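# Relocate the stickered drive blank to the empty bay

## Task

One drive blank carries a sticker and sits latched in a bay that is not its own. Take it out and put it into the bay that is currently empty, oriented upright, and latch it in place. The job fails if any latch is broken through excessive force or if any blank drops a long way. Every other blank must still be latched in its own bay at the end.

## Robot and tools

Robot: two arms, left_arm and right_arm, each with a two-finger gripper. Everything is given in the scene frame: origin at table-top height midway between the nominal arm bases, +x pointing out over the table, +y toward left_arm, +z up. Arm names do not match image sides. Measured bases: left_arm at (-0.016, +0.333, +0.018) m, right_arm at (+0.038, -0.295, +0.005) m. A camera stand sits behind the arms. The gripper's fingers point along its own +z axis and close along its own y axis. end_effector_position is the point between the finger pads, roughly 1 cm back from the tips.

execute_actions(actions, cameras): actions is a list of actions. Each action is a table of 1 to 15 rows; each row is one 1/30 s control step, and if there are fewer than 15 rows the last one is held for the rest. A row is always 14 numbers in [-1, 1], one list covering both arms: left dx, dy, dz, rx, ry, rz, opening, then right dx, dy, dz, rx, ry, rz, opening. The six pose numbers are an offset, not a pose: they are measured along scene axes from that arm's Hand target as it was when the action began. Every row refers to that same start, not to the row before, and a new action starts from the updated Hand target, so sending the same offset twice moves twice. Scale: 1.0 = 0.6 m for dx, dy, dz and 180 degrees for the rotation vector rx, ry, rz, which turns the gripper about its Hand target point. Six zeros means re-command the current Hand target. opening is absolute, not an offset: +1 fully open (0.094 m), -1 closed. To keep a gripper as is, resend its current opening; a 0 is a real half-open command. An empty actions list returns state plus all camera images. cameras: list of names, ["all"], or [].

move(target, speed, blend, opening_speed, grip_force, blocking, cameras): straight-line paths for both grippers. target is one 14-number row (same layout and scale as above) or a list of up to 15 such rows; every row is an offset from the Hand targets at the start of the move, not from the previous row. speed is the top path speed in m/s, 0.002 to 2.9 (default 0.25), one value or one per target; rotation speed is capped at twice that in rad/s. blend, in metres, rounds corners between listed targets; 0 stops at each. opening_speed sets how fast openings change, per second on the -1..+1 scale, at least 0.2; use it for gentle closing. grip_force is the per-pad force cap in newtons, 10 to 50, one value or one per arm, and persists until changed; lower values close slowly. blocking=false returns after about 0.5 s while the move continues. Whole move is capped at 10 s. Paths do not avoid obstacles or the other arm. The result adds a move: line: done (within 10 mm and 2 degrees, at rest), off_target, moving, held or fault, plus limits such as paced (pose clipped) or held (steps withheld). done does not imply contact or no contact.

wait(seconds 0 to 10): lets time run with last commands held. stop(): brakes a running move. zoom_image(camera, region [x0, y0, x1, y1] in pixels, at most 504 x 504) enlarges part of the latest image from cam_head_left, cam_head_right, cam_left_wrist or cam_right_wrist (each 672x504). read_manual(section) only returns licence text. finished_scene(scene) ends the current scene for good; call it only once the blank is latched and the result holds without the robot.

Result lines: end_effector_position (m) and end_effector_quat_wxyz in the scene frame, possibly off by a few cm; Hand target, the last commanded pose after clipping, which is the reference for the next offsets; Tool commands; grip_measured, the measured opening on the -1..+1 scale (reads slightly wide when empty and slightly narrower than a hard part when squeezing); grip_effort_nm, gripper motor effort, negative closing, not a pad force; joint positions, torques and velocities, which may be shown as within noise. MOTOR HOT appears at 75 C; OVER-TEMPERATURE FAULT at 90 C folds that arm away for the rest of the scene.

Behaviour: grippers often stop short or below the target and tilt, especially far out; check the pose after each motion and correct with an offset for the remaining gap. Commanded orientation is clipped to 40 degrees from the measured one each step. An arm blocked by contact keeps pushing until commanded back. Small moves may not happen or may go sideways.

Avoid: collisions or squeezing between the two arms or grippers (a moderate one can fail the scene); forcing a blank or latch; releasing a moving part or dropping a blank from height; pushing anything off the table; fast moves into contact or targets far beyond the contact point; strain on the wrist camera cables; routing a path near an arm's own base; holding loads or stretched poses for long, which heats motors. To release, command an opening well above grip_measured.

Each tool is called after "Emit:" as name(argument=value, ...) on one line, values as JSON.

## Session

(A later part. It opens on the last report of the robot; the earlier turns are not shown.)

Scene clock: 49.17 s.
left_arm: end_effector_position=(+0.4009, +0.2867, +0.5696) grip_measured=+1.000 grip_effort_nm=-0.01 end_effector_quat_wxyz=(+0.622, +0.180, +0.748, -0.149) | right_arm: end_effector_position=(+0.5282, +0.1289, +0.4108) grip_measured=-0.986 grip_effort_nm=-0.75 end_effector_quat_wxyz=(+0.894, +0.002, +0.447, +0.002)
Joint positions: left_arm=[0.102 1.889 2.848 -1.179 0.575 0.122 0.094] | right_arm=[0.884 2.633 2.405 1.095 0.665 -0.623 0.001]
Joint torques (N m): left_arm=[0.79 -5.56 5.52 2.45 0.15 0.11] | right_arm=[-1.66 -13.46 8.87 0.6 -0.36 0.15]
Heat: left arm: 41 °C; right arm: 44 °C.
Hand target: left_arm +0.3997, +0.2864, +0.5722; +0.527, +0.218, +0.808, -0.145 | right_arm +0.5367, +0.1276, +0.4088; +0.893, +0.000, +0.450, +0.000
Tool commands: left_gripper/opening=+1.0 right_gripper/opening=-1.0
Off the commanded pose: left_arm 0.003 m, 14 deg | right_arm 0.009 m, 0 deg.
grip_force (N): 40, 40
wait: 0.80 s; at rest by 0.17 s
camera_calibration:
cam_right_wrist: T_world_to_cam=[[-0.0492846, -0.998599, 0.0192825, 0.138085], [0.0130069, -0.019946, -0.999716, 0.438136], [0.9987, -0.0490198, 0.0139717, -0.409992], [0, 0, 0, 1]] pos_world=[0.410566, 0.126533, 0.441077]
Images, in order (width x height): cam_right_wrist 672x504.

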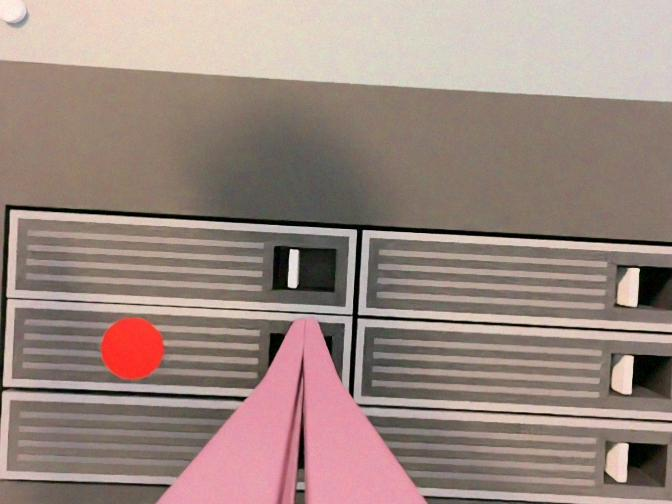

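Emit:
move(target=[[0,0,0,0,0,0,1,-0.05,-0.006,-0.005,0,0,0,-1],[0,0,0,0,0,0,1,-0.015,-0.0035,-0.0055,0,0,0,-1],[0,0,0,0,0,0,1,0.002,-0.0035,-0.0055,0,0,0,-1]], speed=[0.12,0.06,0.03])

Emit:
wait(seconds=0.8, cameras=["cam_right_wrist"])

Emit:
zoom_image(camera="cam_right_wrist", region=[220, 260, 400, 395])

Scene clock: 54.73 s.
left_arm: end_effector_position=(+0.4009, +0.2867, +0.5696) grip_measured=+1.000 grip_effort_nm=-0.01 end_effector_quat_wxyz=(+0.622, +0.180, +0.748, -0.149) | right_arm: end_effector_position=(+0.5293, +0.1256, +0.4091) grip_measured=-0.986 grip_effort_nm=-0.75 end_effector_quat_wxyz=(+0.895, +0.003, +0.446, +0.002)
Joint positions: left_arm=[0.102 1.889 2.848 -1.179 0.575 0.122 0.094] | right_arm=[0.879 2.623 2.378 1.113 0.664 -0.62 0.001]
Joint torques (N m): left_arm=[0.8 -5.53 5.55 2.45 0.15 0.11] | right_arm=[-1.59 -13.07 8.7 0.62 -0.43 0.18]
Heat: left arm: 41 °C; right arm: 46 °C.
Hand target: left_arm +0.3997, +0.2864, +0.5722; +0.527, +0.218, +0.808, -0.145 | right_arm +0.5379, +0.1253, +0.4058; +0.893, +0.000, +0.450, +0.000
Off the commanded pose: left_arm 0.003 m, 14 deg | right_arm 0.009 m, 1 deg.
elbow stopped short (left arm): the move would have taken joint 3 (elbow) straighter than the controller allows.
grip_force (N): 40, 40
move: off_target (left_arm)

Scene clock: 55.53 s.
left_arm: end_effector_position=(+0.4009, +0.2867, +0.5696) grip_measured=+1.000 grip_effort_nm=-0.01 end_effector_quat_wxyz=(+0.622, +0.180, +0.748, -0.149) | right_arm: end_effector_position=(+0.5293, +0.1256, +0.4091) grip_measured=-0.986 grip_effort_nm=-0.75 end_effector_quat_wxyz=(+0.895, +0.004, +0.446, +0.002)
Joint positions: left_arm=[0.102 1.889 2.848 -1.179 0.575 0.122 0.094] | right_arm=[0.879 2.623 2.378 1.113 0.664 -0.619 0.001]
Joint torques (N m): left_arm=[0.81 -5.52 5.55 2.46 0.15 0.13] | right_arm=[-1.63 -13.09 8.73 0.63 -0.39 0.16]
Heat: left arm: 41 °C; right arm: 47 °C.
Hand target: left_arm +0.3997, +0.2864, +0.5722; +0.527, +0.218, +0.808, -0.145 | right_arm +0.5379, +0.1253, +0.4058; +0.893, +0.000, +0.450, +0.000
Tool commands: left_gripper/opening=+1.0 right_gripper/opening=-1.0
Off the commanded pose: left_arm 0.003 m, 14 deg | right_arm 0.009 m, 1 deg.
grip_force (N): 40, 40
wait: 0.80 s; at rest by 0.17 s
camera_calibration:
cam_right_wrist: T_world_to_cam=[[-0.0507733, -0.998587, 0.0156897, 0.137056], [0.0145552, -0.0164481, -0.999759, 0.435117], [0.998604, -0.0505327, 0.0153698, -0.411515], [0, 0, 0, 1]] pos_world=[0.411566, 0.123224, 0.439187]
Images, in order (width x height): cam_right_wrist 672x504.

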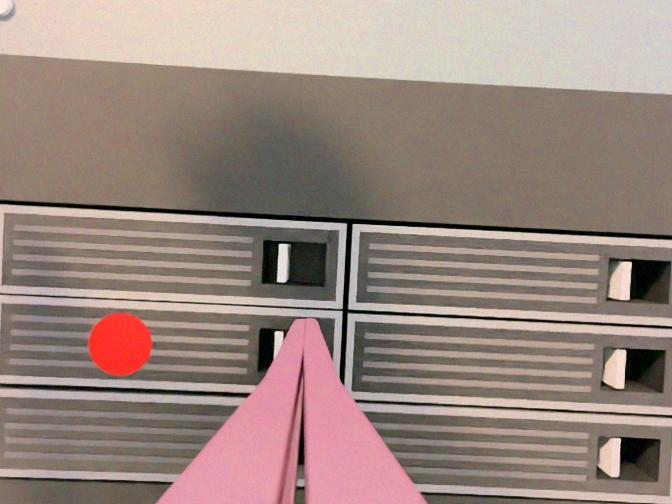

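Scaled by 2.800 from the camera's 672x504 image, which has a finer 960x720 frame.

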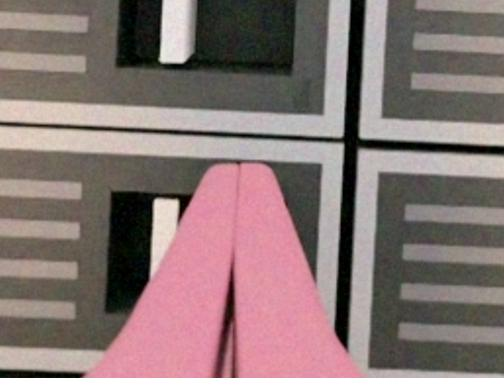

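Emit:
move(target=[0,0,0,0,0,0,1,0,0,0,0,0,0,-0.83], opening_speed=0.3)

Emit:
wait(seconds=0.8, cameras=["cam_right_wrist"])

Emit:
zoom_image(camera="cam_right_wrist", region=[240, 290, 360, 380])

Scene clock: 57.17 s.
left_arm: end_effector_position=(+0.4009, +0.2867, +0.5696) grip_measured=+1.000 grip_effort_nm=-0.01 end_effector_quat_wxyz=(+0.622, +0.180, +0.748, -0.149) | right_arm: end_effector_position=(+0.5294, +0.1277, +0.4089) grip_measured=-0.833 grip_effort_nm=0.16 end_effector_quat_wxyz=(+0.895, -0.002, +0.446, +0.002)
Joint positions: left_arm=[0.102 1.889 2.848 -1.179 0.575 0.122 0.094] | right_arm=[0.879 2.623 2.378 1.106 0.655 -0.619 0.008]
Joint torques (N m): left_arm=[0.77 -5.52 5.55 2.46 0.14 0.12] | right_arm=[-1.66 -13.03 8.77 0.67 -0.3 0.16]
Heat: left arm: 41 °C; right arm: 47 °C.
Hand target: left_arm +0.3997, +0.2864, +0.5722; +0.527, +0.218, +0.808, -0.145 | right_arm +0.5379, +0.1252, +0.4058; +0.893, +0.000, +0.450, +0.000
Off the commanded pose: left_arm 0.003 m, 14 deg | right_arm 0.009 m, 1 deg.
elbow stopped short (left arm): the move would have taken joint 3 (elbow) straighter than the controller allows.
grip_force (N): 40, 40
move: off_target (left_arm)

Scene clock: 57.97 s.
left_arm: end_effector_position=(+0.4009, +0.2867, +0.5696) grip_measured=+1.000 grip_effort_nm=-0.01 end_effector_quat_wxyz=(+0.622, +0.180, +0.748, -0.149) | right_arm: end_effector_position=(+0.5294, +0.1277, +0.4089) grip_measured=-0.833 grip_effort_nm=0.16 end_effector_quat_wxyz=(+0.895, -0.002, +0.446, +0.002)
Joint positions: left_arm=[0.102 1.889 2.848 -1.179 0.575 0.122 0.094] | right_arm=[0.879 2.623 2.378 1.106 0.655 -0.619 0.008]
Joint torques (N m): left_arm=[0.77 -5.53 5.52 2.46 0.15 0.12] | right_arm=[-1.59 -12.97 9.03 0.72 -0.3 0.17]
Heat: left arm: 41 °C; right arm: 48 °C.
Hand target: left_arm +0.3997, +0.2864, +0.5722; +0.527, +0.218, +0.808, -0.145 | right_arm +0.5379, +0.1252, +0.4058; +0.893, +0.000, +0.450, +0.000
Tool commands: left_gripper/opening=+1.0 right_gripper/opening=-0.83
Off the commanded pose: left_arm 0.003 m, 14 deg | right_arm 0.009 m, 1 deg.
grip_force (N): 40, 40
wait: 0.80 s; at rest by 0.17 s
camera_calibration:
cam_right_wrist: T_world_to_cam=[[-0.0451111, -0.998664, 0.0252112, 0.1323], [0.0154263, -0.0259303, -0.999545, 0.435573], [0.998863, -0.0447017, 0.0165754, -0.412983], [0, 0, 0, 1]] pos_world=[0.411762, 0.124957, 0.438884]
Images, in order (width x height): cam_right_wrist 672x504.

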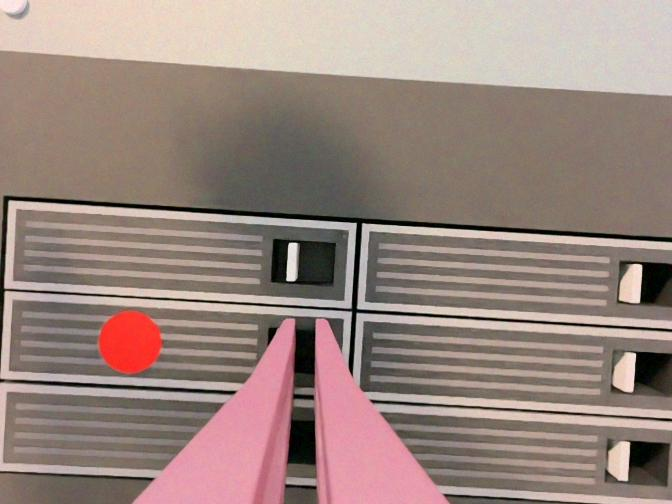

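Scaled by 4.200 from the camera's 672x504 image, which has a finer 960x720 frame.

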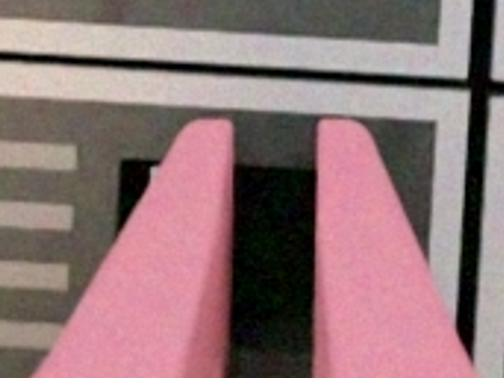

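Emit:
move(target=[0,0,0,0,0,0,1,0,0,0,0,0,0,-0.77], opening_speed=0.3)

Emit:
wait(seconds=0.8, cameras=["cam_right_wrist"])

Emit:
zoom_image(camera="cam_right_wrist", region=[240, 290, 360, 380])

Scene clock: 59.20 s.
left_arm: end_effector_position=(+0.4009, +0.2867, +0.5696) grip_measured=+1.000 grip_effort_nm=-0.02 end_effector_quat_wxyz=(+0.622, +0.180, +0.748, -0.149) | right_arm: end_effector_position=(+0.5295, +0.1283, +0.4088) grip_measured=-0.775 grip_effort_nm=0.23 end_effector_quat_wxyz=(+0.895, -0.004, +0.446, +0.003)
Joint positions: left_arm=[0.102 1.889 2.848 -1.179 0.575 0.122 0.094] | right_arm=[0.879 2.623 2.378 1.105 0.652 -0.619 0.011]
Joint torques (N m): left_arm=[0.79 -5.5 5.55 2.46 0.15 0.12] | right_arm=[-1.57 -12.97 8.96 0.67 -0.28 0.13]
Heat: left arm: 41 °C; right arm: 48 °C.
Hand target: left_arm +0.3997, +0.2864, +0.5722; +0.527, +0.218, +0.808, -0.145 | right_arm +0.5380, +0.1252, +0.4057; +0.893, +0.000, +0.450, +0.000
Off the commanded pose: left_arm 0.003 m, 14 deg | right_arm 0.010 m, 1 deg.
elbow stopped short (left arm): the move would have taken joint 3 (elbow) straighter than the controller allows.
grip_force (N): 40, 40
move: off_target (left_arm)

Scene clock: 60.00 s.
left_arm: end_effector_position=(+0.4009, +0.2867, +0.5696) grip_measured=+1.000 grip_effort_nm=-0.01 end_effector_quat_wxyz=(+0.622, +0.180, +0.748, -0.149) | right_arm: end_effector_position=(+0.5295, +0.1283, +0.4088) grip_measured=-0.775 grip_effort_nm=0.24 end_effector_quat_wxyz=(+0.895, -0.004, +0.446, +0.003)
Joint positions: left_arm=[0.102 1.889 2.848 -1.179 0.575 0.122 0.094] | right_arm=[0.879 2.623 2.378 1.105 0.652 -0.619 0.011]
Joint torques (N m): left_arm=[0.8 -5.55 5.55 2.45 0.15 0.12] | right_arm=[-1.51 -12.88 8.91 0.71 -0.27 0.16]
Heat: left arm: 41 °C; right arm: 48 °C.
Hand target: left_arm +0.3997, +0.2864, +0.5722; +0.527, +0.218, +0.808, -0.145 | right_arm +0.5380, +0.1252, +0.4057; +0.893, +0.000, +0.450, +0.000
Tool commands: left_gripper/opening=+1.0 right_gripper/opening=-0.77
Off the commanded pose: left_arm 0.003 m, 14 deg | right_arm 0.010 m, 1 deg.
grip_force (N): 40, 40
wait: 0.80 s; at rest by 0.17 s
camera_calibration:
cam_right_wrist: T_world_to_cam=[[-0.0431506, -0.998687, 0.0276183, 0.130852], [0.015775, -0.0283216, -0.999474, 0.435608], [0.998944, -0.0426923, 0.0169764, -0.413422], [0, 0, 0, 1]] pos_world=[0.41176, 0.125368, 0.438784]
Images, in order (width x height): cam_right_wrist 672x504.

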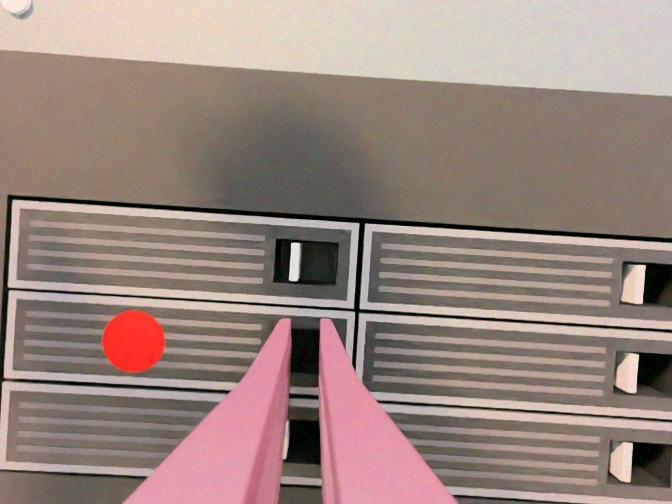

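Scaled by 4.200 from the camera's 672x504 image, which has a finer 960x720 frame.

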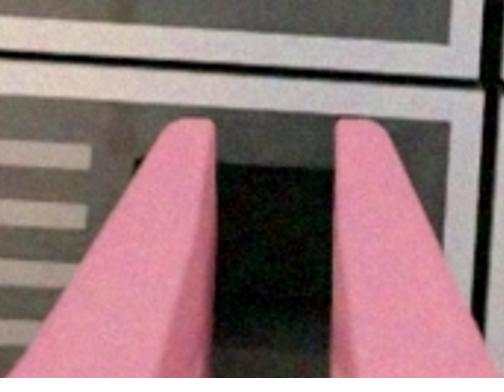

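Emit:
move(target=[0,0,0,0,0,0,1,-0.035,0,0,0,0,0,-0.76], speed=0.04)

Emit:
wait(seconds=0.8, cameras=["cam_right_wrist"])

Emit:
zoom_image(camera="cam_right_wrist", region=[240, 290, 360, 380])

Scene clock: 61.63 s.
left_arm: end_effector_position=(+0.4009, +0.2867, +0.5696) grip_measured=+1.000 grip_effort_nm=-0.01 end_effector_quat_wxyz=(+0.622, +0.180, +0.748, -0.149) | right_arm: end_effector_position=(+0.5256, +0.1360, +0.3837) grip_measured=-0.763 grip_effort_nm=0.13 end_effector_quat_wxyz=(+0.889, -0.019, +0.458, -0.004)
Joint positions: left_arm=[0.102 1.889 2.848 -1.179 0.575 0.122 0.094] | right_arm=[0.893 2.607 2.271 1.16 0.659 -0.63 0.011]
Joint torques (N m): left_arm=[0.8 -5.49 5.55 2.45 0.15 0.12] | right_arm=[-0.08 -18.67 5.38 1.08 -0.13 -0.08]
Heat: left arm: 41 °C; right arm: 49 °C.
Hand target: left_arm +0.3997, +0.2864, +0.5722; +0.527, +0.218, +0.808, -0.145 | right_arm +0.5169, +0.1254, +0.4058; +0.893, +0.000, +0.450, +0.000
Off the commanded pose: left_arm 0.003 m, 14 deg | right_arm 0.026 m, 2 deg.
elbow stopped short (left arm): the move would have taken joint 3 (elbow) straighter than the controller allows.
grip_force (N): 40, 40
move: off_target (left_arm, right_arm)

Scene clock: 62.43 s.
left_arm: end_effector_position=(+0.4009, +0.2867, +0.5696) grip_measured=+1.000 grip_effort_nm=-0.02 end_effector_quat_wxyz=(+0.622, +0.180, +0.748, -0.149) | right_arm: end_effector_position=(+0.5256, +0.1360, +0.3837) grip_measured=-0.763 grip_effort_nm=0.13 end_effector_quat_wxyz=(+0.889, -0.019, +0.458, -0.004)
Joint positions: left_arm=[0.102 1.889 2.848 -1.179 0.575 0.122 0.094] | right_arm=[0.893 2.607 2.271 1.16 0.659 -0.63 0.011]
Joint torques (N m): left_arm=[0.8 -5.55 5.55 2.45 0.14 0.12] | right_arm=[-0.25 -18.65 5.39 1.12 -0.11 -0.04]
Heat: left arm: 41 °C; right arm: 50 °C.
Hand target: left_arm +0.3997, +0.2864, +0.5722; +0.527, +0.218, +0.808, -0.145 | right_arm +0.5169, +0.1253, +0.4057; +0.893, +0.000, +0.450, +0.000
Tool commands: left_gripper/opening=+1.0 right_gripper/opening=-0.76
Off the commanded pose: left_arm 0.003 m, 14 deg | right_arm 0.026 m, 2 deg.
grip_force (N): 40, 40
wait: 0.80 s; at rest by 0.17 s
camera_calibration:
cam_right_wrist: T_world_to_cam=[[-0.0393731, -0.997281, 0.0622909, 0.123566], [-0.0108763, -0.0619078, -0.998023, 0.428741], [0.999165, -0.0399727, -0.0084092, -0.39958], [0, 0, 0, 1]] pos_world=[0.408775, 0.1338, 0.416836]
Images, in order (width x height): cam_right_wrist 672x504.

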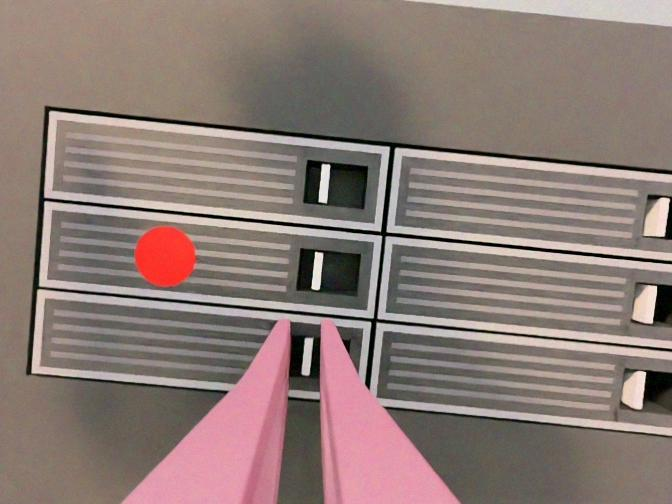

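Scaled by 4.200 from the camera's 672x504 image, which has a finer 960x720 frame.

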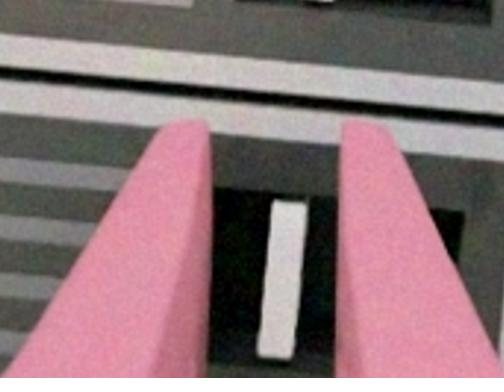

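Emit:
move(target=[[0,0,0,0,0,0,1,-0.18,0,0.02,0,0,0,-0.9],[0,0,0,0,0,0,1,-0.2,-0.38,0.0,0,0,0,-0.9]], speed=0.2, blend=0.02)

Emit:
move(target=[0.02,-0.21,-0.254,-0.0873,-0.3267,0.1535,-1,0,0,0,0,0,0,-0.9], speed=0.2)

Emit:
wait(seconds=0.8, cameras=["all"])

Scene clock: 67.10 s.
left_arm: end_effector_position=(+0.4009, +0.2867, +0.5696) grip_measured=+1.000 grip_effort_nm=-0.02 end_effector_quat_wxyz=(+0.622, +0.180, +0.748, -0.149) | right_arm: end_effector_position=(+0.4091, -0.0932, +0.3892) grip_measured=-0.897 grip_effort_nm=-0.17 end_effector_quat_wxyz=(+0.876, -0.024, +0.481, -0.021)
Joint positions: left_arm=[0.102 1.889 2.848 -1.179 0.575 0.122 0.094] | right_arm=[0.727 1.601 0.804 1.487 0.572 -0.494 0.005]
Joint torques (N m): left_arm=[0.76 -5.49 5.57 2.45 0.15 0.12] | right_arm=[-0.77 -8.12 4.83 1.96 -0.39 0.17]
Heat: left arm: 42 °C; right arm: 52 °C.
Hand target: left_arm +0.3997, +0.2864, +0.5722; +0.527, +0.218, +0.808, -0.145 | right_arm +0.3969, -0.1026, +0.4057; +0.893, +0.000, +0.450, +0.000
Off the commanded pose: left_arm 0.003 m, 14 deg | right_arm 0.023 m, 5 deg.
elbow stopped short (left arm): the move would have taken joint 3 (elbow) straighter than the controller allows.
grip_force (N): 40, 40
move: off_target (left_arm, right_arm)

Scene clock: 71.07 s.
left_arm: end_effector_position=(+0.4101, +0.1600, +0.4200) grip_measured=-0.995 grip_effort_nm=-0.26 end_effector_quat_wxyz=(+0.892, +0.007, +0.452, -0.005) | right_arm: end_effector_position=(+0.4091, -0.0931, +0.3892) grip_measured=-0.897 grip_effort_nm=-0.17 end_effector_quat_wxyz=(+0.876, -0.024, +0.481, -0.020)
Joint positions: left_arm=[-0.552 1.71 0.957 1.453 -0.411 0.333 0] | right_arm=[0.727 1.601 0.804 1.487 0.572 -0.494 0.005]
Joint torques (N m): left_arm=[-0.01 -5.78 7.91 1.9 -0.15 0.11] | right_arm=[-0.83 -7.98 4.85 1.97 -0.43 0.16]
Heat: left arm: 41 °C; right arm: 51 °C.
Hand target: left_arm +0.4116, +0.1603, +0.4200; +0.893, -0.001, +0.450, +0.000 | right_arm +0.3969, -0.1026, +0.4057; +0.893, +0.000, +0.450, +0.000
Off the commanded pose: left_arm 0.002 m, 1 deg | right_arm 0.023 m, 5 deg.
grip_force (N): 40, 40
move: off_target (right_arm)

Scene clock: 71.87 s.
left_arm: end_effector_position=(+0.4101, +0.1600, +0.4200) grip_measured=-0.995 grip_effort_nm=-0.26 end_effector_quat_wxyz=(+0.892, +0.007, +0.452, -0.005) | right_arm: end_effector_position=(+0.4091, -0.0931, +0.3892) grip_measured=-0.897 grip_effort_nm=-0.17 end_effector_quat_wxyz=(+0.876, -0.024, +0.481, -0.020)
Joint positions: left_arm=[-0.552 1.71 0.957 1.453 -0.411 0.333 0] | right_arm=[0.727 1.601 0.804 1.487 0.572 -0.494 0.005]
Joint torques (N m): left_arm=[-0.01 -5.74 7.87 1.91 -0.15 0.11] | right_arm=[-0.76 -7.98 4.92 2 -0.37 0.16]
Heat: left arm: 41 °C; right arm: 50 °C.
Hand target: left_arm +0.4116, +0.1603, +0.4200; +0.893, -0.001, +0.450, +0.000 | right_arm +0.3969, -0.1026, +0.4057; +0.893, +0.000, +0.450, +0.000
Tool commands: left_gripper/opening=-1.0 right_gripper/opening=-0.9
Off the commanded pose: left_arm 0.002 m, 1 deg | right_arm 0.023 m, 5 deg.
grip_force (N): 40, 40
wait: 0.80 s; at rest by 0.17 s
camera_calibration:
cam_left_wrist: T_world_to_cam=[[-0.0688763, -0.997087, 0.032752, 0.16336], [-0.0187215, -0.0315323, -0.999327, 0.464214], [0.99745, -0.0694431, -0.0164952, -0.273473], [0, 0, 0, 1]] pos_world=[0.292718, 0.158531, 0.454041]
cam_right_wrist: T_world_to_cam=[[-0.061002, -0.994127, 0.0893875, -0.111226], [-0.0652986, -0.0853877, -0.994206, 0.437396], [0.995999, -0.0664855, -0.0597063, -0.273531], [0, 0, 0, 1]] pos_world=[0.294213, -0.0914106, 0.428473]

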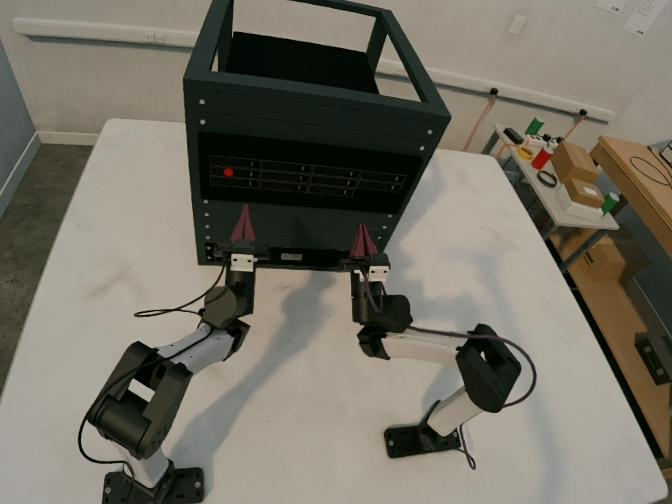

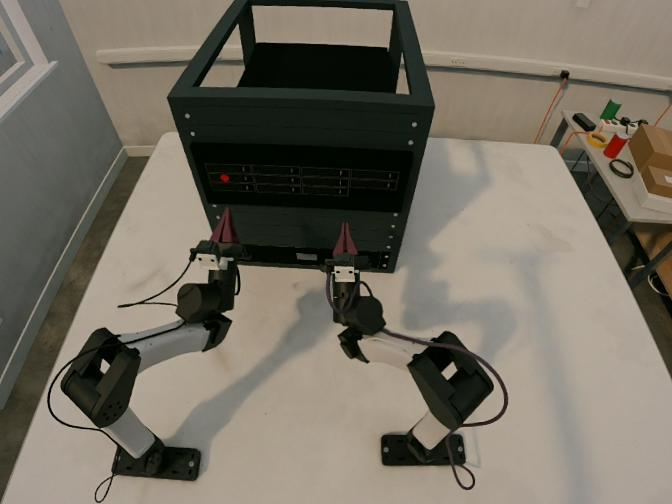

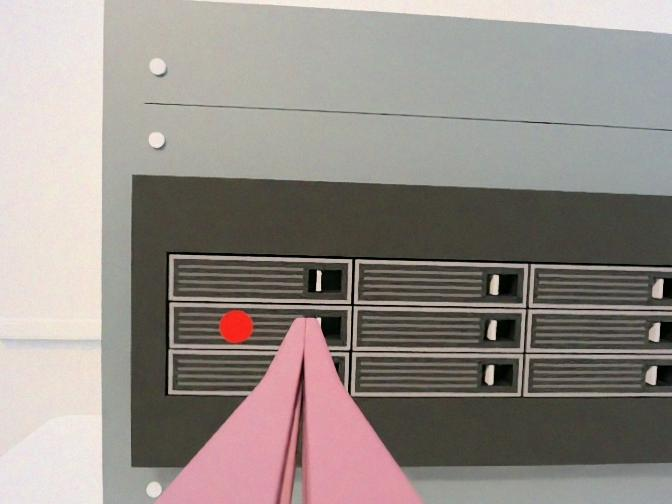

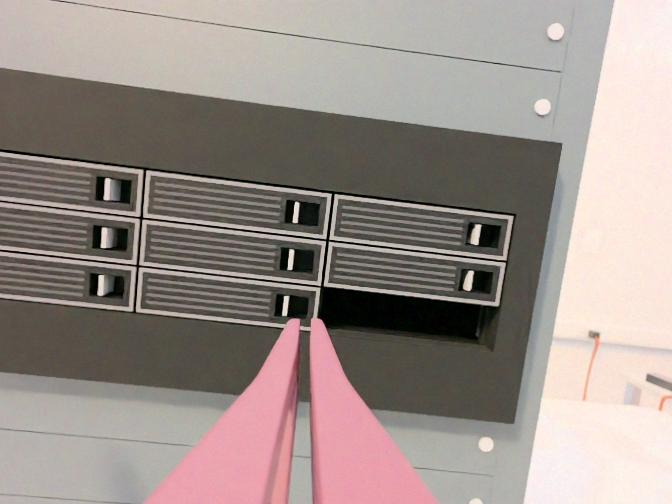

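Emit:
move(target=[0.17,-0.0255,-0.032,0,0,0,-1,0,0,0,0,0,0,-0.9], speed=0.12)

Emit:
wait(seconds=0.8, cameras=["cam_left_wrist"])

Emit:
zoom_image(camera="cam_left_wrist", region=[220, 260, 400, 395])

Scene clock: 74.73 s.
left_arm: end_effector_position=(+0.5084, +0.1470, +0.3997) grip_measured=-0.995 grip_effort_nm=-0.26 end_effector_quat_wxyz=(+0.892, -0.003, +0.453, +0.004) | right_arm: end_effector_position=(+0.4091, -0.0931, +0.3892) grip_measured=-0.897 grip_effort_nm=-0.17 end_effector_quat_wxyz=(+0.876, -0.024, +0.481, -0.020)
Joint positions: left_arm=[-0.47 2.066 1.357 1.394 -0.373 0.287 0] | right_arm=[0.727 1.601 0.804 1.487 0.572 -0.494 0.005]
Joint torques (N m): left_arm=[0.77 -8.64 9.65 1.67 0.18 -0.05] | right_arm=[-0.79 -7.92 4.81 1.94 -0.39 0.18]
Heat: left arm: 41 °C; right arm: 50 °C.
Hand target: left_arm +0.5137, +0.1450, +0.4006; +0.893, +0.000, +0.450, +0.000 | right_arm +0.3969, -0.1026, +0.4057; +0.893, +0.000, +0.450, +0.000
Off the commanded pose: left_arm 0.006 m, 1 deg | right_arm 0.023 m, 5 deg.
grip_force (N): 40, 40
move: off_target (right_arm)

Scene clock: 75.53 s.
left_arm: end_effector_position=(+0.5084, +0.1470, +0.3997) grip_measured=-0.995 grip_effort_nm=-0.26 end_effector_quat_wxyz=(+0.892, -0.003, +0.453, +0.004) | right_arm: end_effector_position=(+0.4091, -0.0931, +0.3892) grip_measured=-0.897 grip_effort_nm=-0.17 end_effector_quat_wxyz=(+0.876, -0.024, +0.481, -0.020)
Joint positions: left_arm=[-0.47 2.066 1.357 1.394 -0.373 0.287 0] | right_arm=[0.727 1.601 0.804 1.487 0.572 -0.494 0.005]
Joint torques (N m): left_arm=[0.84 -8.68 9.61 1.67 0.16 -0.06] | right_arm=[-0.57 -7.95 4.88 1.94 -0.39 0.15]
Heat: left arm: 41 °C; right arm: 49 °C.
Hand target: left_arm +0.5137, +0.1450, +0.4006; +0.893, -0.001, +0.450, +0.000 | right_arm +0.3969, -0.1026, +0.4057; +0.893, +0.000, +0.450, +0.000
Tool commands: left_gripper/opening=-1.0 right_gripper/opening=-0.9
Off the commanded pose: left_arm 0.006 m, 1 deg | right_arm 0.023 m, 5 deg.
grip_force (N): 40, 40
wait: 0.80 s; at rest by 0.17 s
camera_calibration:
cam_left_wrist: T_world_to_cam=[[-0.0433161, -0.998168, 0.042238, 0.141116], [-0.0186953, -0.0414604, -0.998965, 0.446732], [0.998886, -0.0440609, -0.0168651, -0.377014], [0, 0, 0, 1]] pos_world=[0.391058, 0.142768, 0.433951]
Images, in order (width x height): cam_left_wrist 672x504.

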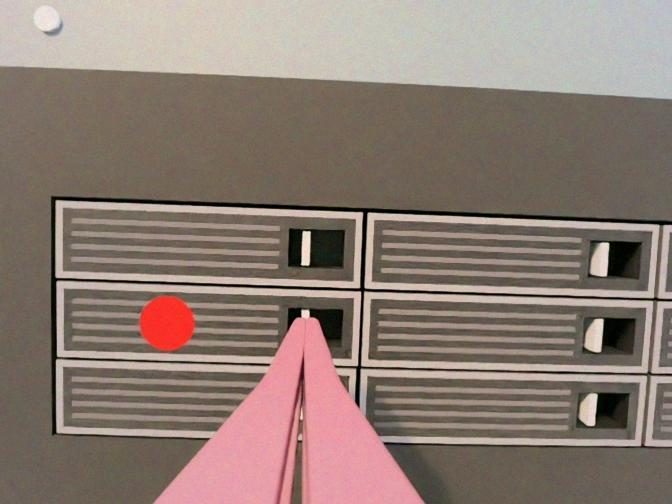

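Scaled by 2.800 from the camera's 672x504 image, which has a finer 960x720 frame.

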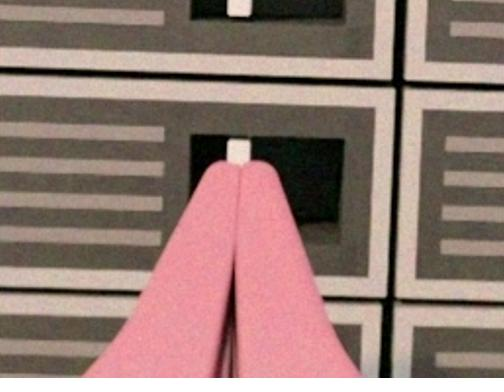

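Emit:
move(target=[[-0.03,-0.012,0.008,0,0,0,-1,0,0,0,0,0,0,-0.9],[0.014,-0.0108,0.003,0,0,0,-1,0,0,0,0,0,0,-0.9]], speed=[0.12,0.06])

Emit:
wait(seconds=0.8, cameras=["cam_left_wrist"])

Emit:
zoom_image(camera="cam_left_wrist", region=[220, 260, 400, 395])

Scene clock: 79.00 s.
left_arm: end_effector_position=(+0.5165, +0.1401, +0.4016) grip_measured=-0.995 grip_effort_nm=-0.26 end_effector_quat_wxyz=(+0.892, -0.002, +0.453, +0.004) | right_arm: end_effector_position=(+0.4091, -0.0931, +0.3892) grip_measured=-0.897 grip_effort_nm=-0.17 end_effector_quat_wxyz=(+0.876, -0.024, +0.481, -0.020)
Joint positions: left_arm=[-0.474 2.097 1.414 1.369 -0.373 0.29 0] | right_arm=[0.727 1.601 0.804 1.487 0.572 -0.494 0.005]
Joint torques (N m): left_arm=[0.83 -8.84 9.99 1.66 0.13 -0.06] | right_arm=[-0.69 -7.95 4.85 1.98 -0.37 0.15]
Heat: left arm: 40 °C; right arm: 48 °C.
Hand target: left_arm +0.5221, +0.1387, +0.4024; +0.893, -0.001, +0.450, +0.000 | right_arm +0.3969, -0.1026, +0.4057; +0.893, +0.000, +0.450, +0.000
Off the commanded pose: left_arm 0.006 m, 1 deg | right_arm 0.023 m, 5 deg.
grip_force (N): 40, 40
move: off_target (right_arm)

Scene clock: 79.80 s.
left_arm: end_effector_position=(+0.5165, +0.1401, +0.4016) grip_measured=-0.995 grip_effort_nm=-0.26 end_effector_quat_wxyz=(+0.892, -0.002, +0.453, +0.004) | right_arm: end_effector_position=(+0.4091, -0.0931, +0.3892) grip_measured=-0.897 grip_effort_nm=-0.17 end_effector_quat_wxyz=(+0.876, -0.024, +0.481, -0.020)
Joint positions: left_arm=[-0.474 2.097 1.414 1.369 -0.373 0.29 0] | right_arm=[0.727 1.601 0.804 1.487 0.572 -0.494 0.005]
Joint torques (N m): left_arm=[0.83 -8.85 9.99 1.67 0.11 -0.04] | right_arm=[-0.65 -7.91 4.94 2.01 -0.4 0.14]
Heat: left arm: 40 °C; right arm: 48 °C.
Hand target: left_arm +0.5221, +0.1387, +0.4024; +0.893, -0.001, +0.450, +0.000 | right_arm +0.3969, -0.1026, +0.4057; +0.893, +0.000, +0.450, +0.000
Tool commands: left_gripper/opening=-1.0 right_gripper/opening=-0.9
Off the commanded pose: left_arm 0.006 m, 1 deg | right_arm 0.023 m, 5 deg.
grip_force (N): 40, 40
wait: 0.80 s; at rest by 0.17 s
camera_calibration:
cam_left_wrist: T_world_to_cam=[[-0.0460628, -0.998142, 0.0398739, 0.137013], [-0.0185061, -0.0390567, -0.999066, 0.44795], [0.998767, -0.0467576, -0.0166726, -0.385028], [0, 0, 0, 1]] pos_world=[0.399154, 0.13625, 0.435649]
Images, in order (width x height): cam_left_wrist 672x504.

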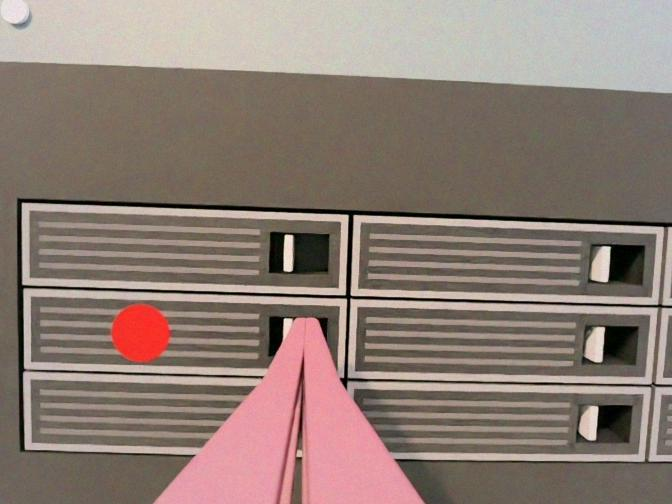

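Scaled by 2.800 from the camera's 672x504 image, which has a finer 960x720 frame.

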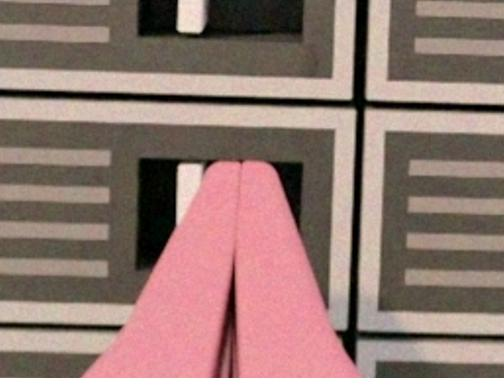

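Emit:
move(target=[[-0.03,-0.005,0.003,0,0,0,-1,0,0,0,0,0,0,-0.9],[0.008,-0.0023,0.0,0,0,0,-1,0,0,0,0,0,0,-0.9],[0.022,-0.0023,0.0,0,0,0,-1,0,0,0,0,0,0,-0.9]], speed=[0.12,0.06,0.03])

Emit:
wait(seconds=0.8, cameras=["cam_left_wrist"])

Emit:
zoom_image(camera="cam_left_wrist", region=[220, 260, 400, 395])

Scene clock: 83.37 s.
left_arm: end_effector_position=(+0.5289, +0.1399, +0.4039) grip_measured=-0.995 grip_effort_nm=-0.26 end_effector_quat_wxyz=(+0.893, -0.005, +0.451, +0.004) | right_arm: end_effector_position=(+0.4091, -0.0931, +0.3892) grip_measured=-0.897 grip_effort_nm=-0.17 end_effector_quat_wxyz=(+0.876, -0.024, +0.481, -0.020)
Joint positions: left_arm=[-0.464 2.138 1.485 1.342 -0.37 0.284 0] | right_arm=[0.727 1.601 0.804 1.487 0.572 -0.494 0.005]
Joint torques (N m): left_arm=[0.81 -8.98 9.89 1.63 0.18 -0.05] | right_arm=[-0.68 -8.14 4.9 1.94 -0.43 0.13]
Heat: left arm: 40 °C; right arm: 47 °C.
Hand target: left_arm +0.5354, +0.1373, +0.4023; +0.893, -0.001, +0.450, +0.000 | right_arm +0.3969, -0.1026, +0.4057; +0.893, +0.000, +0.450, +0.000
Off the commanded pose: left_arm 0.007 m, 1 deg | right_arm 0.023 m, 5 deg.
grip_force (N): 40, 40
move: off_target (right_arm)

Scene clock: 84.17 s.
left_arm: end_effector_position=(+0.5289, +0.1399, +0.4039) grip_measured=-0.995 grip_effort_nm=-0.26 end_effector_quat_wxyz=(+0.893, -0.005, +0.451, +0.004) | right_arm: end_effector_position=(+0.4091, -0.0931, +0.3892) grip_measured=-0.897 grip_effort_nm=-0.17 end_effector_quat_wxyz=(+0.876, -0.024, +0.481, -0.020)
Joint positions: left_arm=[-0.464 2.138 1.485 1.342 -0.37 0.284 0] | right_arm=[0.727 1.601 0.804 1.487 0.572 -0.494 0.005]
Joint torques (N m): left_arm=[0.84 -9.01 9.89 1.62 0.17 -0.05] | right_arm=[-0.81 -8.02 4.9 1.97 -0.39 0.15]
Heat: left arm: 39 °C; right arm: 47 °C.
Hand target: left_arm +0.5354, +0.1373, +0.4023; +0.893, -0.001, +0.450, +0.000 | right_arm +0.3969, -0.1026, +0.4057; +0.893, +0.000, +0.450, +0.000
Tool commands: left_gripper/opening=-1.0 right_gripper/opening=-0.9
Off the commanded pose: left_arm 0.007 m, 1 deg | right_arm 0.023 m, 5 deg.
grip_force (N): 40, 40
wait: 0.80 s; at rest by 0.17 s
camera_calibration:
cam_left_wrist: T_world_to_cam=[[-0.0419771, -0.998113, 0.0448157, 0.132985], [-0.0140402, -0.0442616, -0.998921, 0.448882], [0.99902, -0.042561, -0.0121557, -0.399959], [0, 0, 0, 1]] pos_world=[0.411452, 0.13558, 0.437576]
Images, in order (width x height): cam_left_wrist 672x504.

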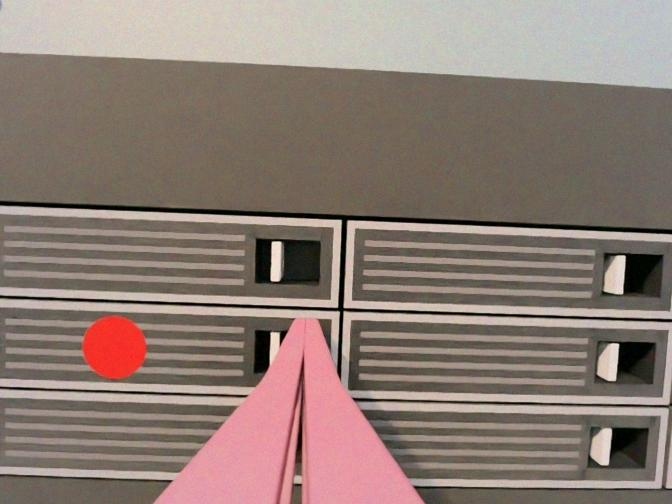

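Scaled by 2.800 from the camera's 672x504 image, which has a finer 960x720 frame.

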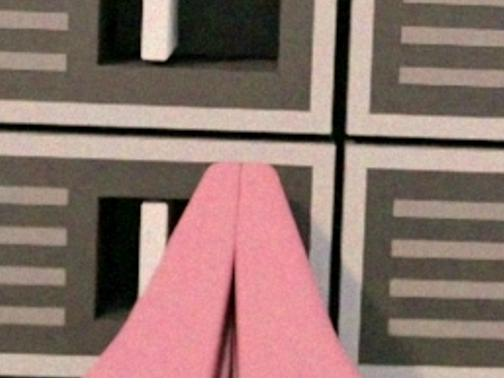

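Emit:
move(target=[[-0.04,0.002,0.0,0,0,0,-1,0,0,0,0,0,0,-0.9],[-0.014,0.003,-0.0015,0,0,0,-1,0,0,0,0,0,0,-0.9],[0.003,0.003,-0.0015,0,0,0,-1,0,0,0,0,0,0,-0.9]], speed=[0.12,0.06,0.03])

Emit:
wait(seconds=0.8, cameras=["cam_left_wrist"])

Emit:
zoom_image(camera="cam_left_wrist", region=[220, 260, 400, 395])

Scene clock: 87.53 s.
left_arm: end_effector_position=(+0.5297, +0.1402, +0.4033) grip_measured=-0.995 grip_effort_nm=-0.26 end_effector_quat_wxyz=(+0.893, -0.004, +0.450, +0.002) | right_arm: end_effector_position=(+0.4091, -0.0931, +0.3892) grip_measured=-0.897 grip_effort_nm=-0.17 end_effector_quat_wxyz=(+0.876, -0.024, +0.481, -0.020)
Joint positions: left_arm=[-0.461 2.141 1.487 1.346 -0.363 0.279 0] | right_arm=[0.727 1.601 0.804 1.487 0.572 -0.494 0.005]
Joint torques (N m): left_arm=[1.03 -9.07 9.99 1.59 0.14 -0.03] | right_arm=[-0.79 -7.91 4.83 1.97 -0.42 0.14]
Heat: left arm: 39 °C; right arm: 47 °C.
Hand target: left_arm +0.5371, +0.1390, +0.4015; +0.893, -0.001, +0.450, +0.000 | right_arm +0.3969, -0.1026, +0.4057; +0.893, +0.000, +0.450, +0.000
Off the commanded pose: left_arm 0.008 m, 0 deg | right_arm 0.023 m, 5 deg.
grip_force (N): 40, 40
move: off_target (right_arm)

Scene clock: 88.33 s.
left_arm: end_effector_position=(+0.5297, +0.1402, +0.4033) grip_measured=-0.995 grip_effort_nm=-0.26 end_effector_quat_wxyz=(+0.893, -0.004, +0.450, +0.002) | right_arm: end_effector_position=(+0.4091, -0.0931, +0.3892) grip_measured=-0.897 grip_effort_nm=-0.17 end_effector_quat_wxyz=(+0.876, -0.024, +0.481, -0.020)
Joint positions: left_arm=[-0.461 2.141 1.487 1.346 -0.363 0.279 0] | right_arm=[0.727 1.601 0.804 1.487 0.572 -0.494 0.005]
Joint torques (N m): left_arm=[1.03 -9.03 9.98 1.6 0.14 -0.05] | right_arm=[-0.58 -7.86 4.79 1.96 -0.43 0.18]
Heat: left arm: 39 °C; right arm: 46 °C.
Hand target: left_arm +0.5371, +0.1390, +0.4015; +0.893, -0.001, +0.450, +0.000 | right_arm +0.3969, -0.1026, +0.4057; +0.893, +0.000, +0.450, +0.000
Tool commands: left_gripper/opening=-1.0 right_gripper/opening=-0.9
Off the commanded pose: left_arm 0.008 m, 0 deg | right_arm 0.023 m, 5 deg.
grip_force (N): 40, 40
wait: 0.80 s; at rest by 0.17 s
camera_calibration:
cam_left_wrist: T_world_to_cam=[[-0.0470997, -0.997879, 0.0449443, 0.136057], [-0.0113735, -0.0444556, -0.998947, 0.446888], [0.998825, -0.0475612, -0.00925554, -0.40112], [0, 0, 0, 1]] pos_world=[0.412139, 0.136557, 0.43659]
Images, in order (width x height): cam_left_wrist 672x504.

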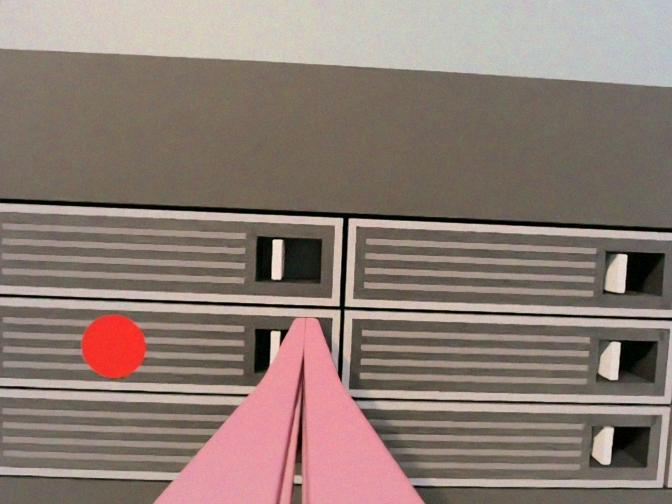

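Scaled by 2.800 from the camera's 672x504 image, which has a finer 960x720 frame.

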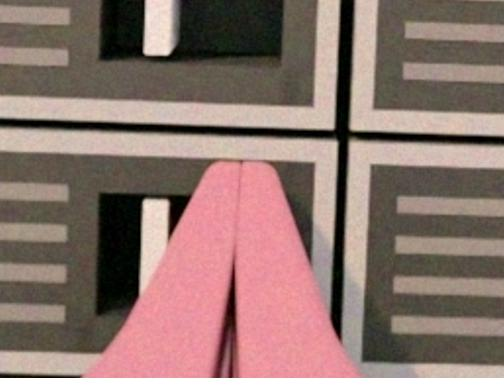

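Emit:
move(target=[0,0.002,0,0,0,0,-0.8,0,0,0,0,0,0,-0.9], opening_speed=0.3)

Emit:
wait(seconds=0.8, cameras=["cam_left_wrist"])

Emit:
zoom_image(camera="cam_left_wrist", region=[240, 290, 360, 380])

Scene clock: 89.87 s.
left_arm: end_effector_position=(+0.5298, +0.1430, +0.4043) grip_measured=-0.802 grip_effort_nm=0.11 end_effector_quat_wxyz=(+0.894, -0.006, +0.447, +0.003) | right_arm: end_effector_position=(+0.4091, -0.0931, +0.3892) grip_measured=-0.897 grip_effort_nm=-0.17 end_effector_quat_wxyz=(+0.876, -0.024, +0.481, -0.020)
Joint positions: left_arm=[-0.457 2.141 1.487 1.351 -0.363 0.278 0.009] | right_arm=[0.727 1.601 0.804 1.487 0.572 -0.494 0.005]
Joint torques (N m): left_arm=[0.81 -9.2 9.72 1.52 0.17 -0.05] | right_arm=[-0.83 -7.9 4.81 1.98 -0.41 0.18]
Heat: left arm: 39 °C; right arm: 46 °C.
Hand target: left_arm +0.5371, +0.1403, +0.4015; +0.893, -0.001, +0.450, +0.000 | right_arm +0.3969, -0.1026, +0.4057; +0.893, +0.000, +0.450, +0.000
Off the commanded pose: left_arm 0.008 m, 1 deg | right_arm 0.023 m, 5 deg.
grip_force (N): 40, 40
move: off_target (right_arm)

Scene clock: 90.67 s.
left_arm: end_effector_position=(+0.5298, +0.1430, +0.4043) grip_measured=-0.802 grip_effort_nm=0.11 end_effector_quat_wxyz=(+0.894, -0.006, +0.447, +0.003) | right_arm: end_effector_position=(+0.4091, -0.0931, +0.3892) grip_measured=-0.897 grip_effort_nm=-0.17 end_effector_quat_wxyz=(+0.876, -0.024, +0.481, -0.020)
Joint positions: left_arm=[-0.457 2.141 1.487 1.351 -0.363 0.278 0.009] | right_arm=[0.727 1.601 0.804 1.487 0.572 -0.494 0.005]
Joint torques (N m): left_arm=[0.83 -9.18 9.65 1.52 0.17 -0.06] | right_arm=[-0.87 -7.88 4.92 2 -0.37 0.16]
Heat: left arm: 39 °C; right arm: 46 °C.
Hand target: left_arm +0.5371, +0.1403, +0.4015; +0.893, -0.001, +0.450, +0.000 | right_arm +0.3969, -0.1026, +0.4057; +0.893, +0.000, +0.450, +0.000
Tool commands: left_gripper/opening=-0.8 right_gripper/opening=-0.9
Off the commanded pose: left_arm 0.008 m, 1 deg | right_arm 0.023 m, 5 deg.
grip_force (N): 40, 40
wait: 0.80 s; at rest by 0.17 s
camera_calibration:
cam_left_wrist: T_world_to_cam=[[-0.0432142, -0.997932, 0.0475881, 0.135708], [-0.00630662, -0.0473592, -0.998858, 0.445699], [0.999046, -0.043465, -0.00424699, -0.403846], [0, 0, 0, 1]] pos_world=[0.412136, 0.138982, 0.437017]
Images, in order (width x height): cam_left_wrist 672x504.

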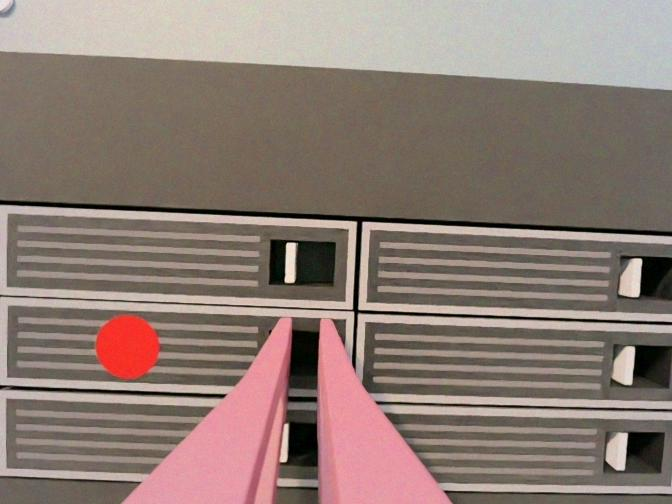

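Scaled by 4.200 from the camera's 672x504 image, which has a finer 960x720 frame.

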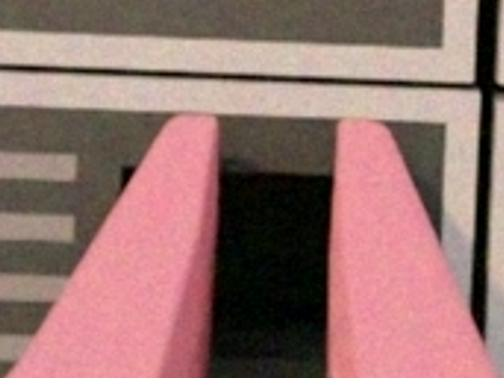

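Emit:
move(target=[0,0.0,0,0,0,0,-0.74,0,0,0,0,0,0,-0.9], opening_speed=0.3)

Emit:
wait(seconds=0.8, cameras=["cam_left_wrist"])

Emit:
zoom_image(camera="cam_left_wrist", region=[240, 290, 360, 380])

Scene clock: 91.80 s.
left_arm: end_effector_position=(+0.5297, +0.1431, +0.4044) grip_measured=-0.753 grip_effort_nm=0.68 end_effector_quat_wxyz=(+0.894, -0.007, +0.447, +0.003) | right_arm: end_effector_position=(+0.4091, -0.0931, +0.3892) grip_measured=-0.897 grip_effort_nm=-0.17 end_effector_quat_wxyz=(+0.876, -0.024, +0.481, -0.020)
Joint positions: left_arm=[-0.457 2.141 1.487 1.352 -0.364 0.278 0.012] | right_arm=[0.727 1.601 0.804 1.487 0.572 -0.494 0.005]
Joint torques (N m): left_arm=[0.81 -9.17 9.69 1.52 0.17 -0.06] | right_arm=[-0.69 -8.02 4.85 1.98 -0.44 0.21]
Heat: left arm: 40 °C; right arm: 46 °C.
Hand target: left_arm +0.5371, +0.1403, +0.4015; +0.893, -0.001, +0.450, +0.000 | right_arm +0.3969, -0.1026, +0.4057; +0.893, +0.000, +0.450, +0.000
Off the commanded pose: left_arm 0.008 m, 1 deg | right_arm 0.023 m, 5 deg.
grip_force (N): 40, 40
move: off_target (right_arm)

Scene clock: 92.60 s.
left_arm: end_effector_position=(+0.5297, +0.1431, +0.4044) grip_measured=-0.753 grip_effort_nm=0.68 end_effector_quat_wxyz=(+0.894, -0.007, +0.447, +0.003) | right_arm: end_effector_position=(+0.4091, -0.0931, +0.3892) grip_measured=-0.897 grip_effort_nm=-0.17 end_effector_quat_wxyz=(+0.876, -0.024, +0.481, -0.020)
Joint positions: left_arm=[-0.457 2.141 1.487 1.352 -0.364 0.278 0.012] | right_arm=[0.727 1.601 0.804 1.487 0.572 -0.494 0.005]
Joint torques (N m): left_arm=[0.8 -9.21 9.65 1.51 0.17 -0.06] | right_arm=[-0.75 -7.8 4.89 1.96 -0.43 0.14]
Heat: left arm: 40 °C; right arm: 46 °C.
Hand target: left_arm +0.5371, +0.1403, +0.4015; +0.893, -0.001, +0.450, +0.000 | right_arm +0.3969, -0.1026, +0.4057; +0.893, +0.000, +0.450, +0.000
Tool commands: left_gripper/opening=-0.74 right_gripper/opening=-0.9
Off the commanded pose: left_arm 0.008 m, 1 deg | right_arm 0.023 m, 5 deg.
grip_force (N): 40, 40
wait: 0.80 s; at rest by 0.17 s
camera_calibration:
cam_left_wrist: T_world_to_cam=[[-0.0429414, -0.997921, 0.0480655, 0.135478], [-0.00571269, -0.0478638, -0.998838, 0.445623], [0.999061, -0.0431661, -0.00364547, -0.404051], [0, 0, 0, 1]] pos_world=[0.412035, 0.139084, 0.43712]
Images, in order (width x height): cam_left_wrist 672x504.

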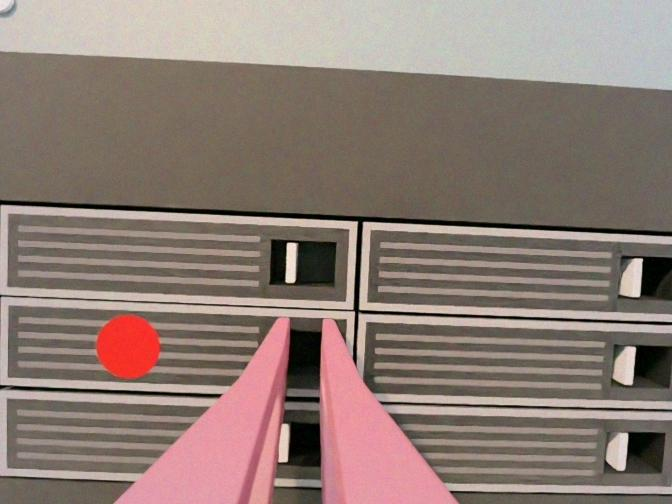

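Scaled by 4.200 from the camera's 672x504 image, which has a finer 960x720 frame.

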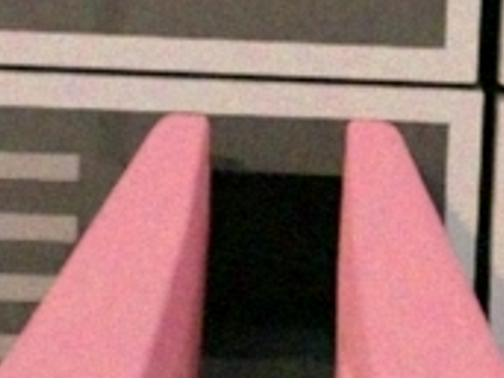

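Firm internal grip. Pull.

Emit:
move(target=[-0.07,0.003,0,0,0,0,-0.72,0,0,0,0,0,0,-0.9], speed=0.04)

Emit:
wait(seconds=0.8, cameras=["cam_left_wrist"])

Scene clock: 94.37 s.
left_arm: end_effector_position=(+0.5077, +0.1369, +0.3820) grip_measured=-0.721 grip_effort_nm=0.05 end_effector_quat_wxyz=(+0.885, +0.011, +0.466, -0.001) | right_arm: end_effector_position=(+0.4091, -0.0931, +0.3892) grip_measured=-0.897 grip_effort_nm=-0.17 end_effector_quat_wxyz=(+0.876, -0.024, +0.481, -0.020)
Joint positions: left_arm=[-0.484 2.078 1.324 1.405 -0.364 0.287 0.013] | right_arm=[0.727 1.601 0.804 1.487 0.572 -0.494 0.005]
Joint torques (N m): left_arm=[-0.25 -13.85 5.7 1.98 -0.15 0.11] | right_arm=[-0.81 -7.94 4.85 1.95 -0.4 0.17]
Heat: left arm: 40 °C; right arm: 45 °C.
Hand target: left_arm +0.4950, +0.1420, +0.4016; +0.893, -0.001, +0.450, +0.000 | right_arm +0.3969, -0.1026, +0.4057; +0.893, +0.000, +0.450, +0.000
Off the commanded pose: left_arm 0.024 m, 2 deg | right_arm 0.023 m, 5 deg.
grip_force (N): 40, 40
move: off_target (left_arm, right_arm)

Scene clock: 95.17 s.
left_arm: end_effector_position=(+0.5077, +0.1369, +0.3820) grip_measured=-0.721 grip_effort_nm=0.06 end_effector_quat_wxyz=(+0.885, +0.011, +0.466, +0.000) | right_arm: end_effector_position=(+0.4091, -0.0931, +0.3892) grip_measured=-0.897 grip_effort_nm=-0.17 end_effector_quat_wxyz=(+0.876, -0.024, +0.481, -0.020)
Joint positions: left_arm=[-0.484 2.078 1.324 1.405 -0.364 0.287 0.013] | right_arm=[0.727 1.601 0.804 1.487 0.572 -0.494 0.005]
Joint torques (N m): left_arm=[-0.27 -13.82 5.72 1.99 -0.15 0.11] | right_arm=[-0.77 -7.77 4.85 1.98 -0.36 0.14]
Heat: left arm: 41 °C; right arm: 45 °C.
Hand target: left_arm +0.4950, +0.1420, +0.4016; +0.893, -0.001, +0.450, +0.000 | right_arm +0.3969, -0.1026, +0.4057; +0.893, +0.000, +0.450, +0.000
Tool commands: left_gripper/opening=-0.72 right_gripper/opening=-0.9
Off the commanded pose: left_arm 0.024 m, 2 deg | right_arm 0.023 m, 5 deg.
grip_force (N): 40, 40
wait: 0.80 s; at rest by 0.17 s
camera_calibration:
cam_left_wrist: T_world_to_cam=[[-0.0634221, -0.997725, 0.0228563, 0.149363], [-0.047893, -0.0198332, -0.998656, 0.440233], [0.996837, -0.0644315, -0.0465262, -0.361965], [0, 0, 0, 1]] pos_world=[0.391377, 0.134432, 0.419386]
Images, in order (width x height): cam_left_wrist 672x504.

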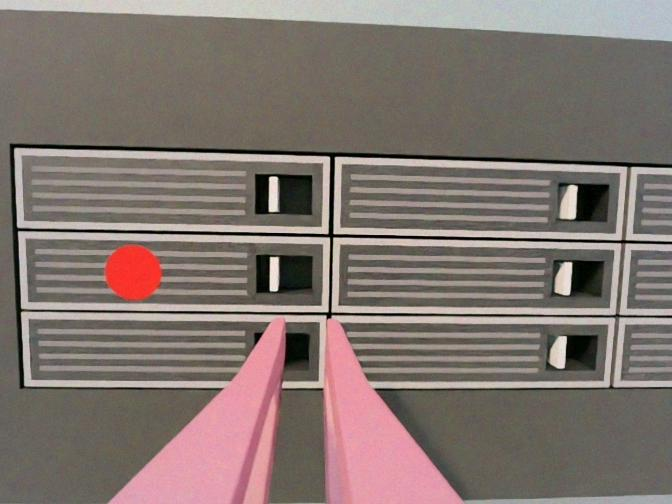

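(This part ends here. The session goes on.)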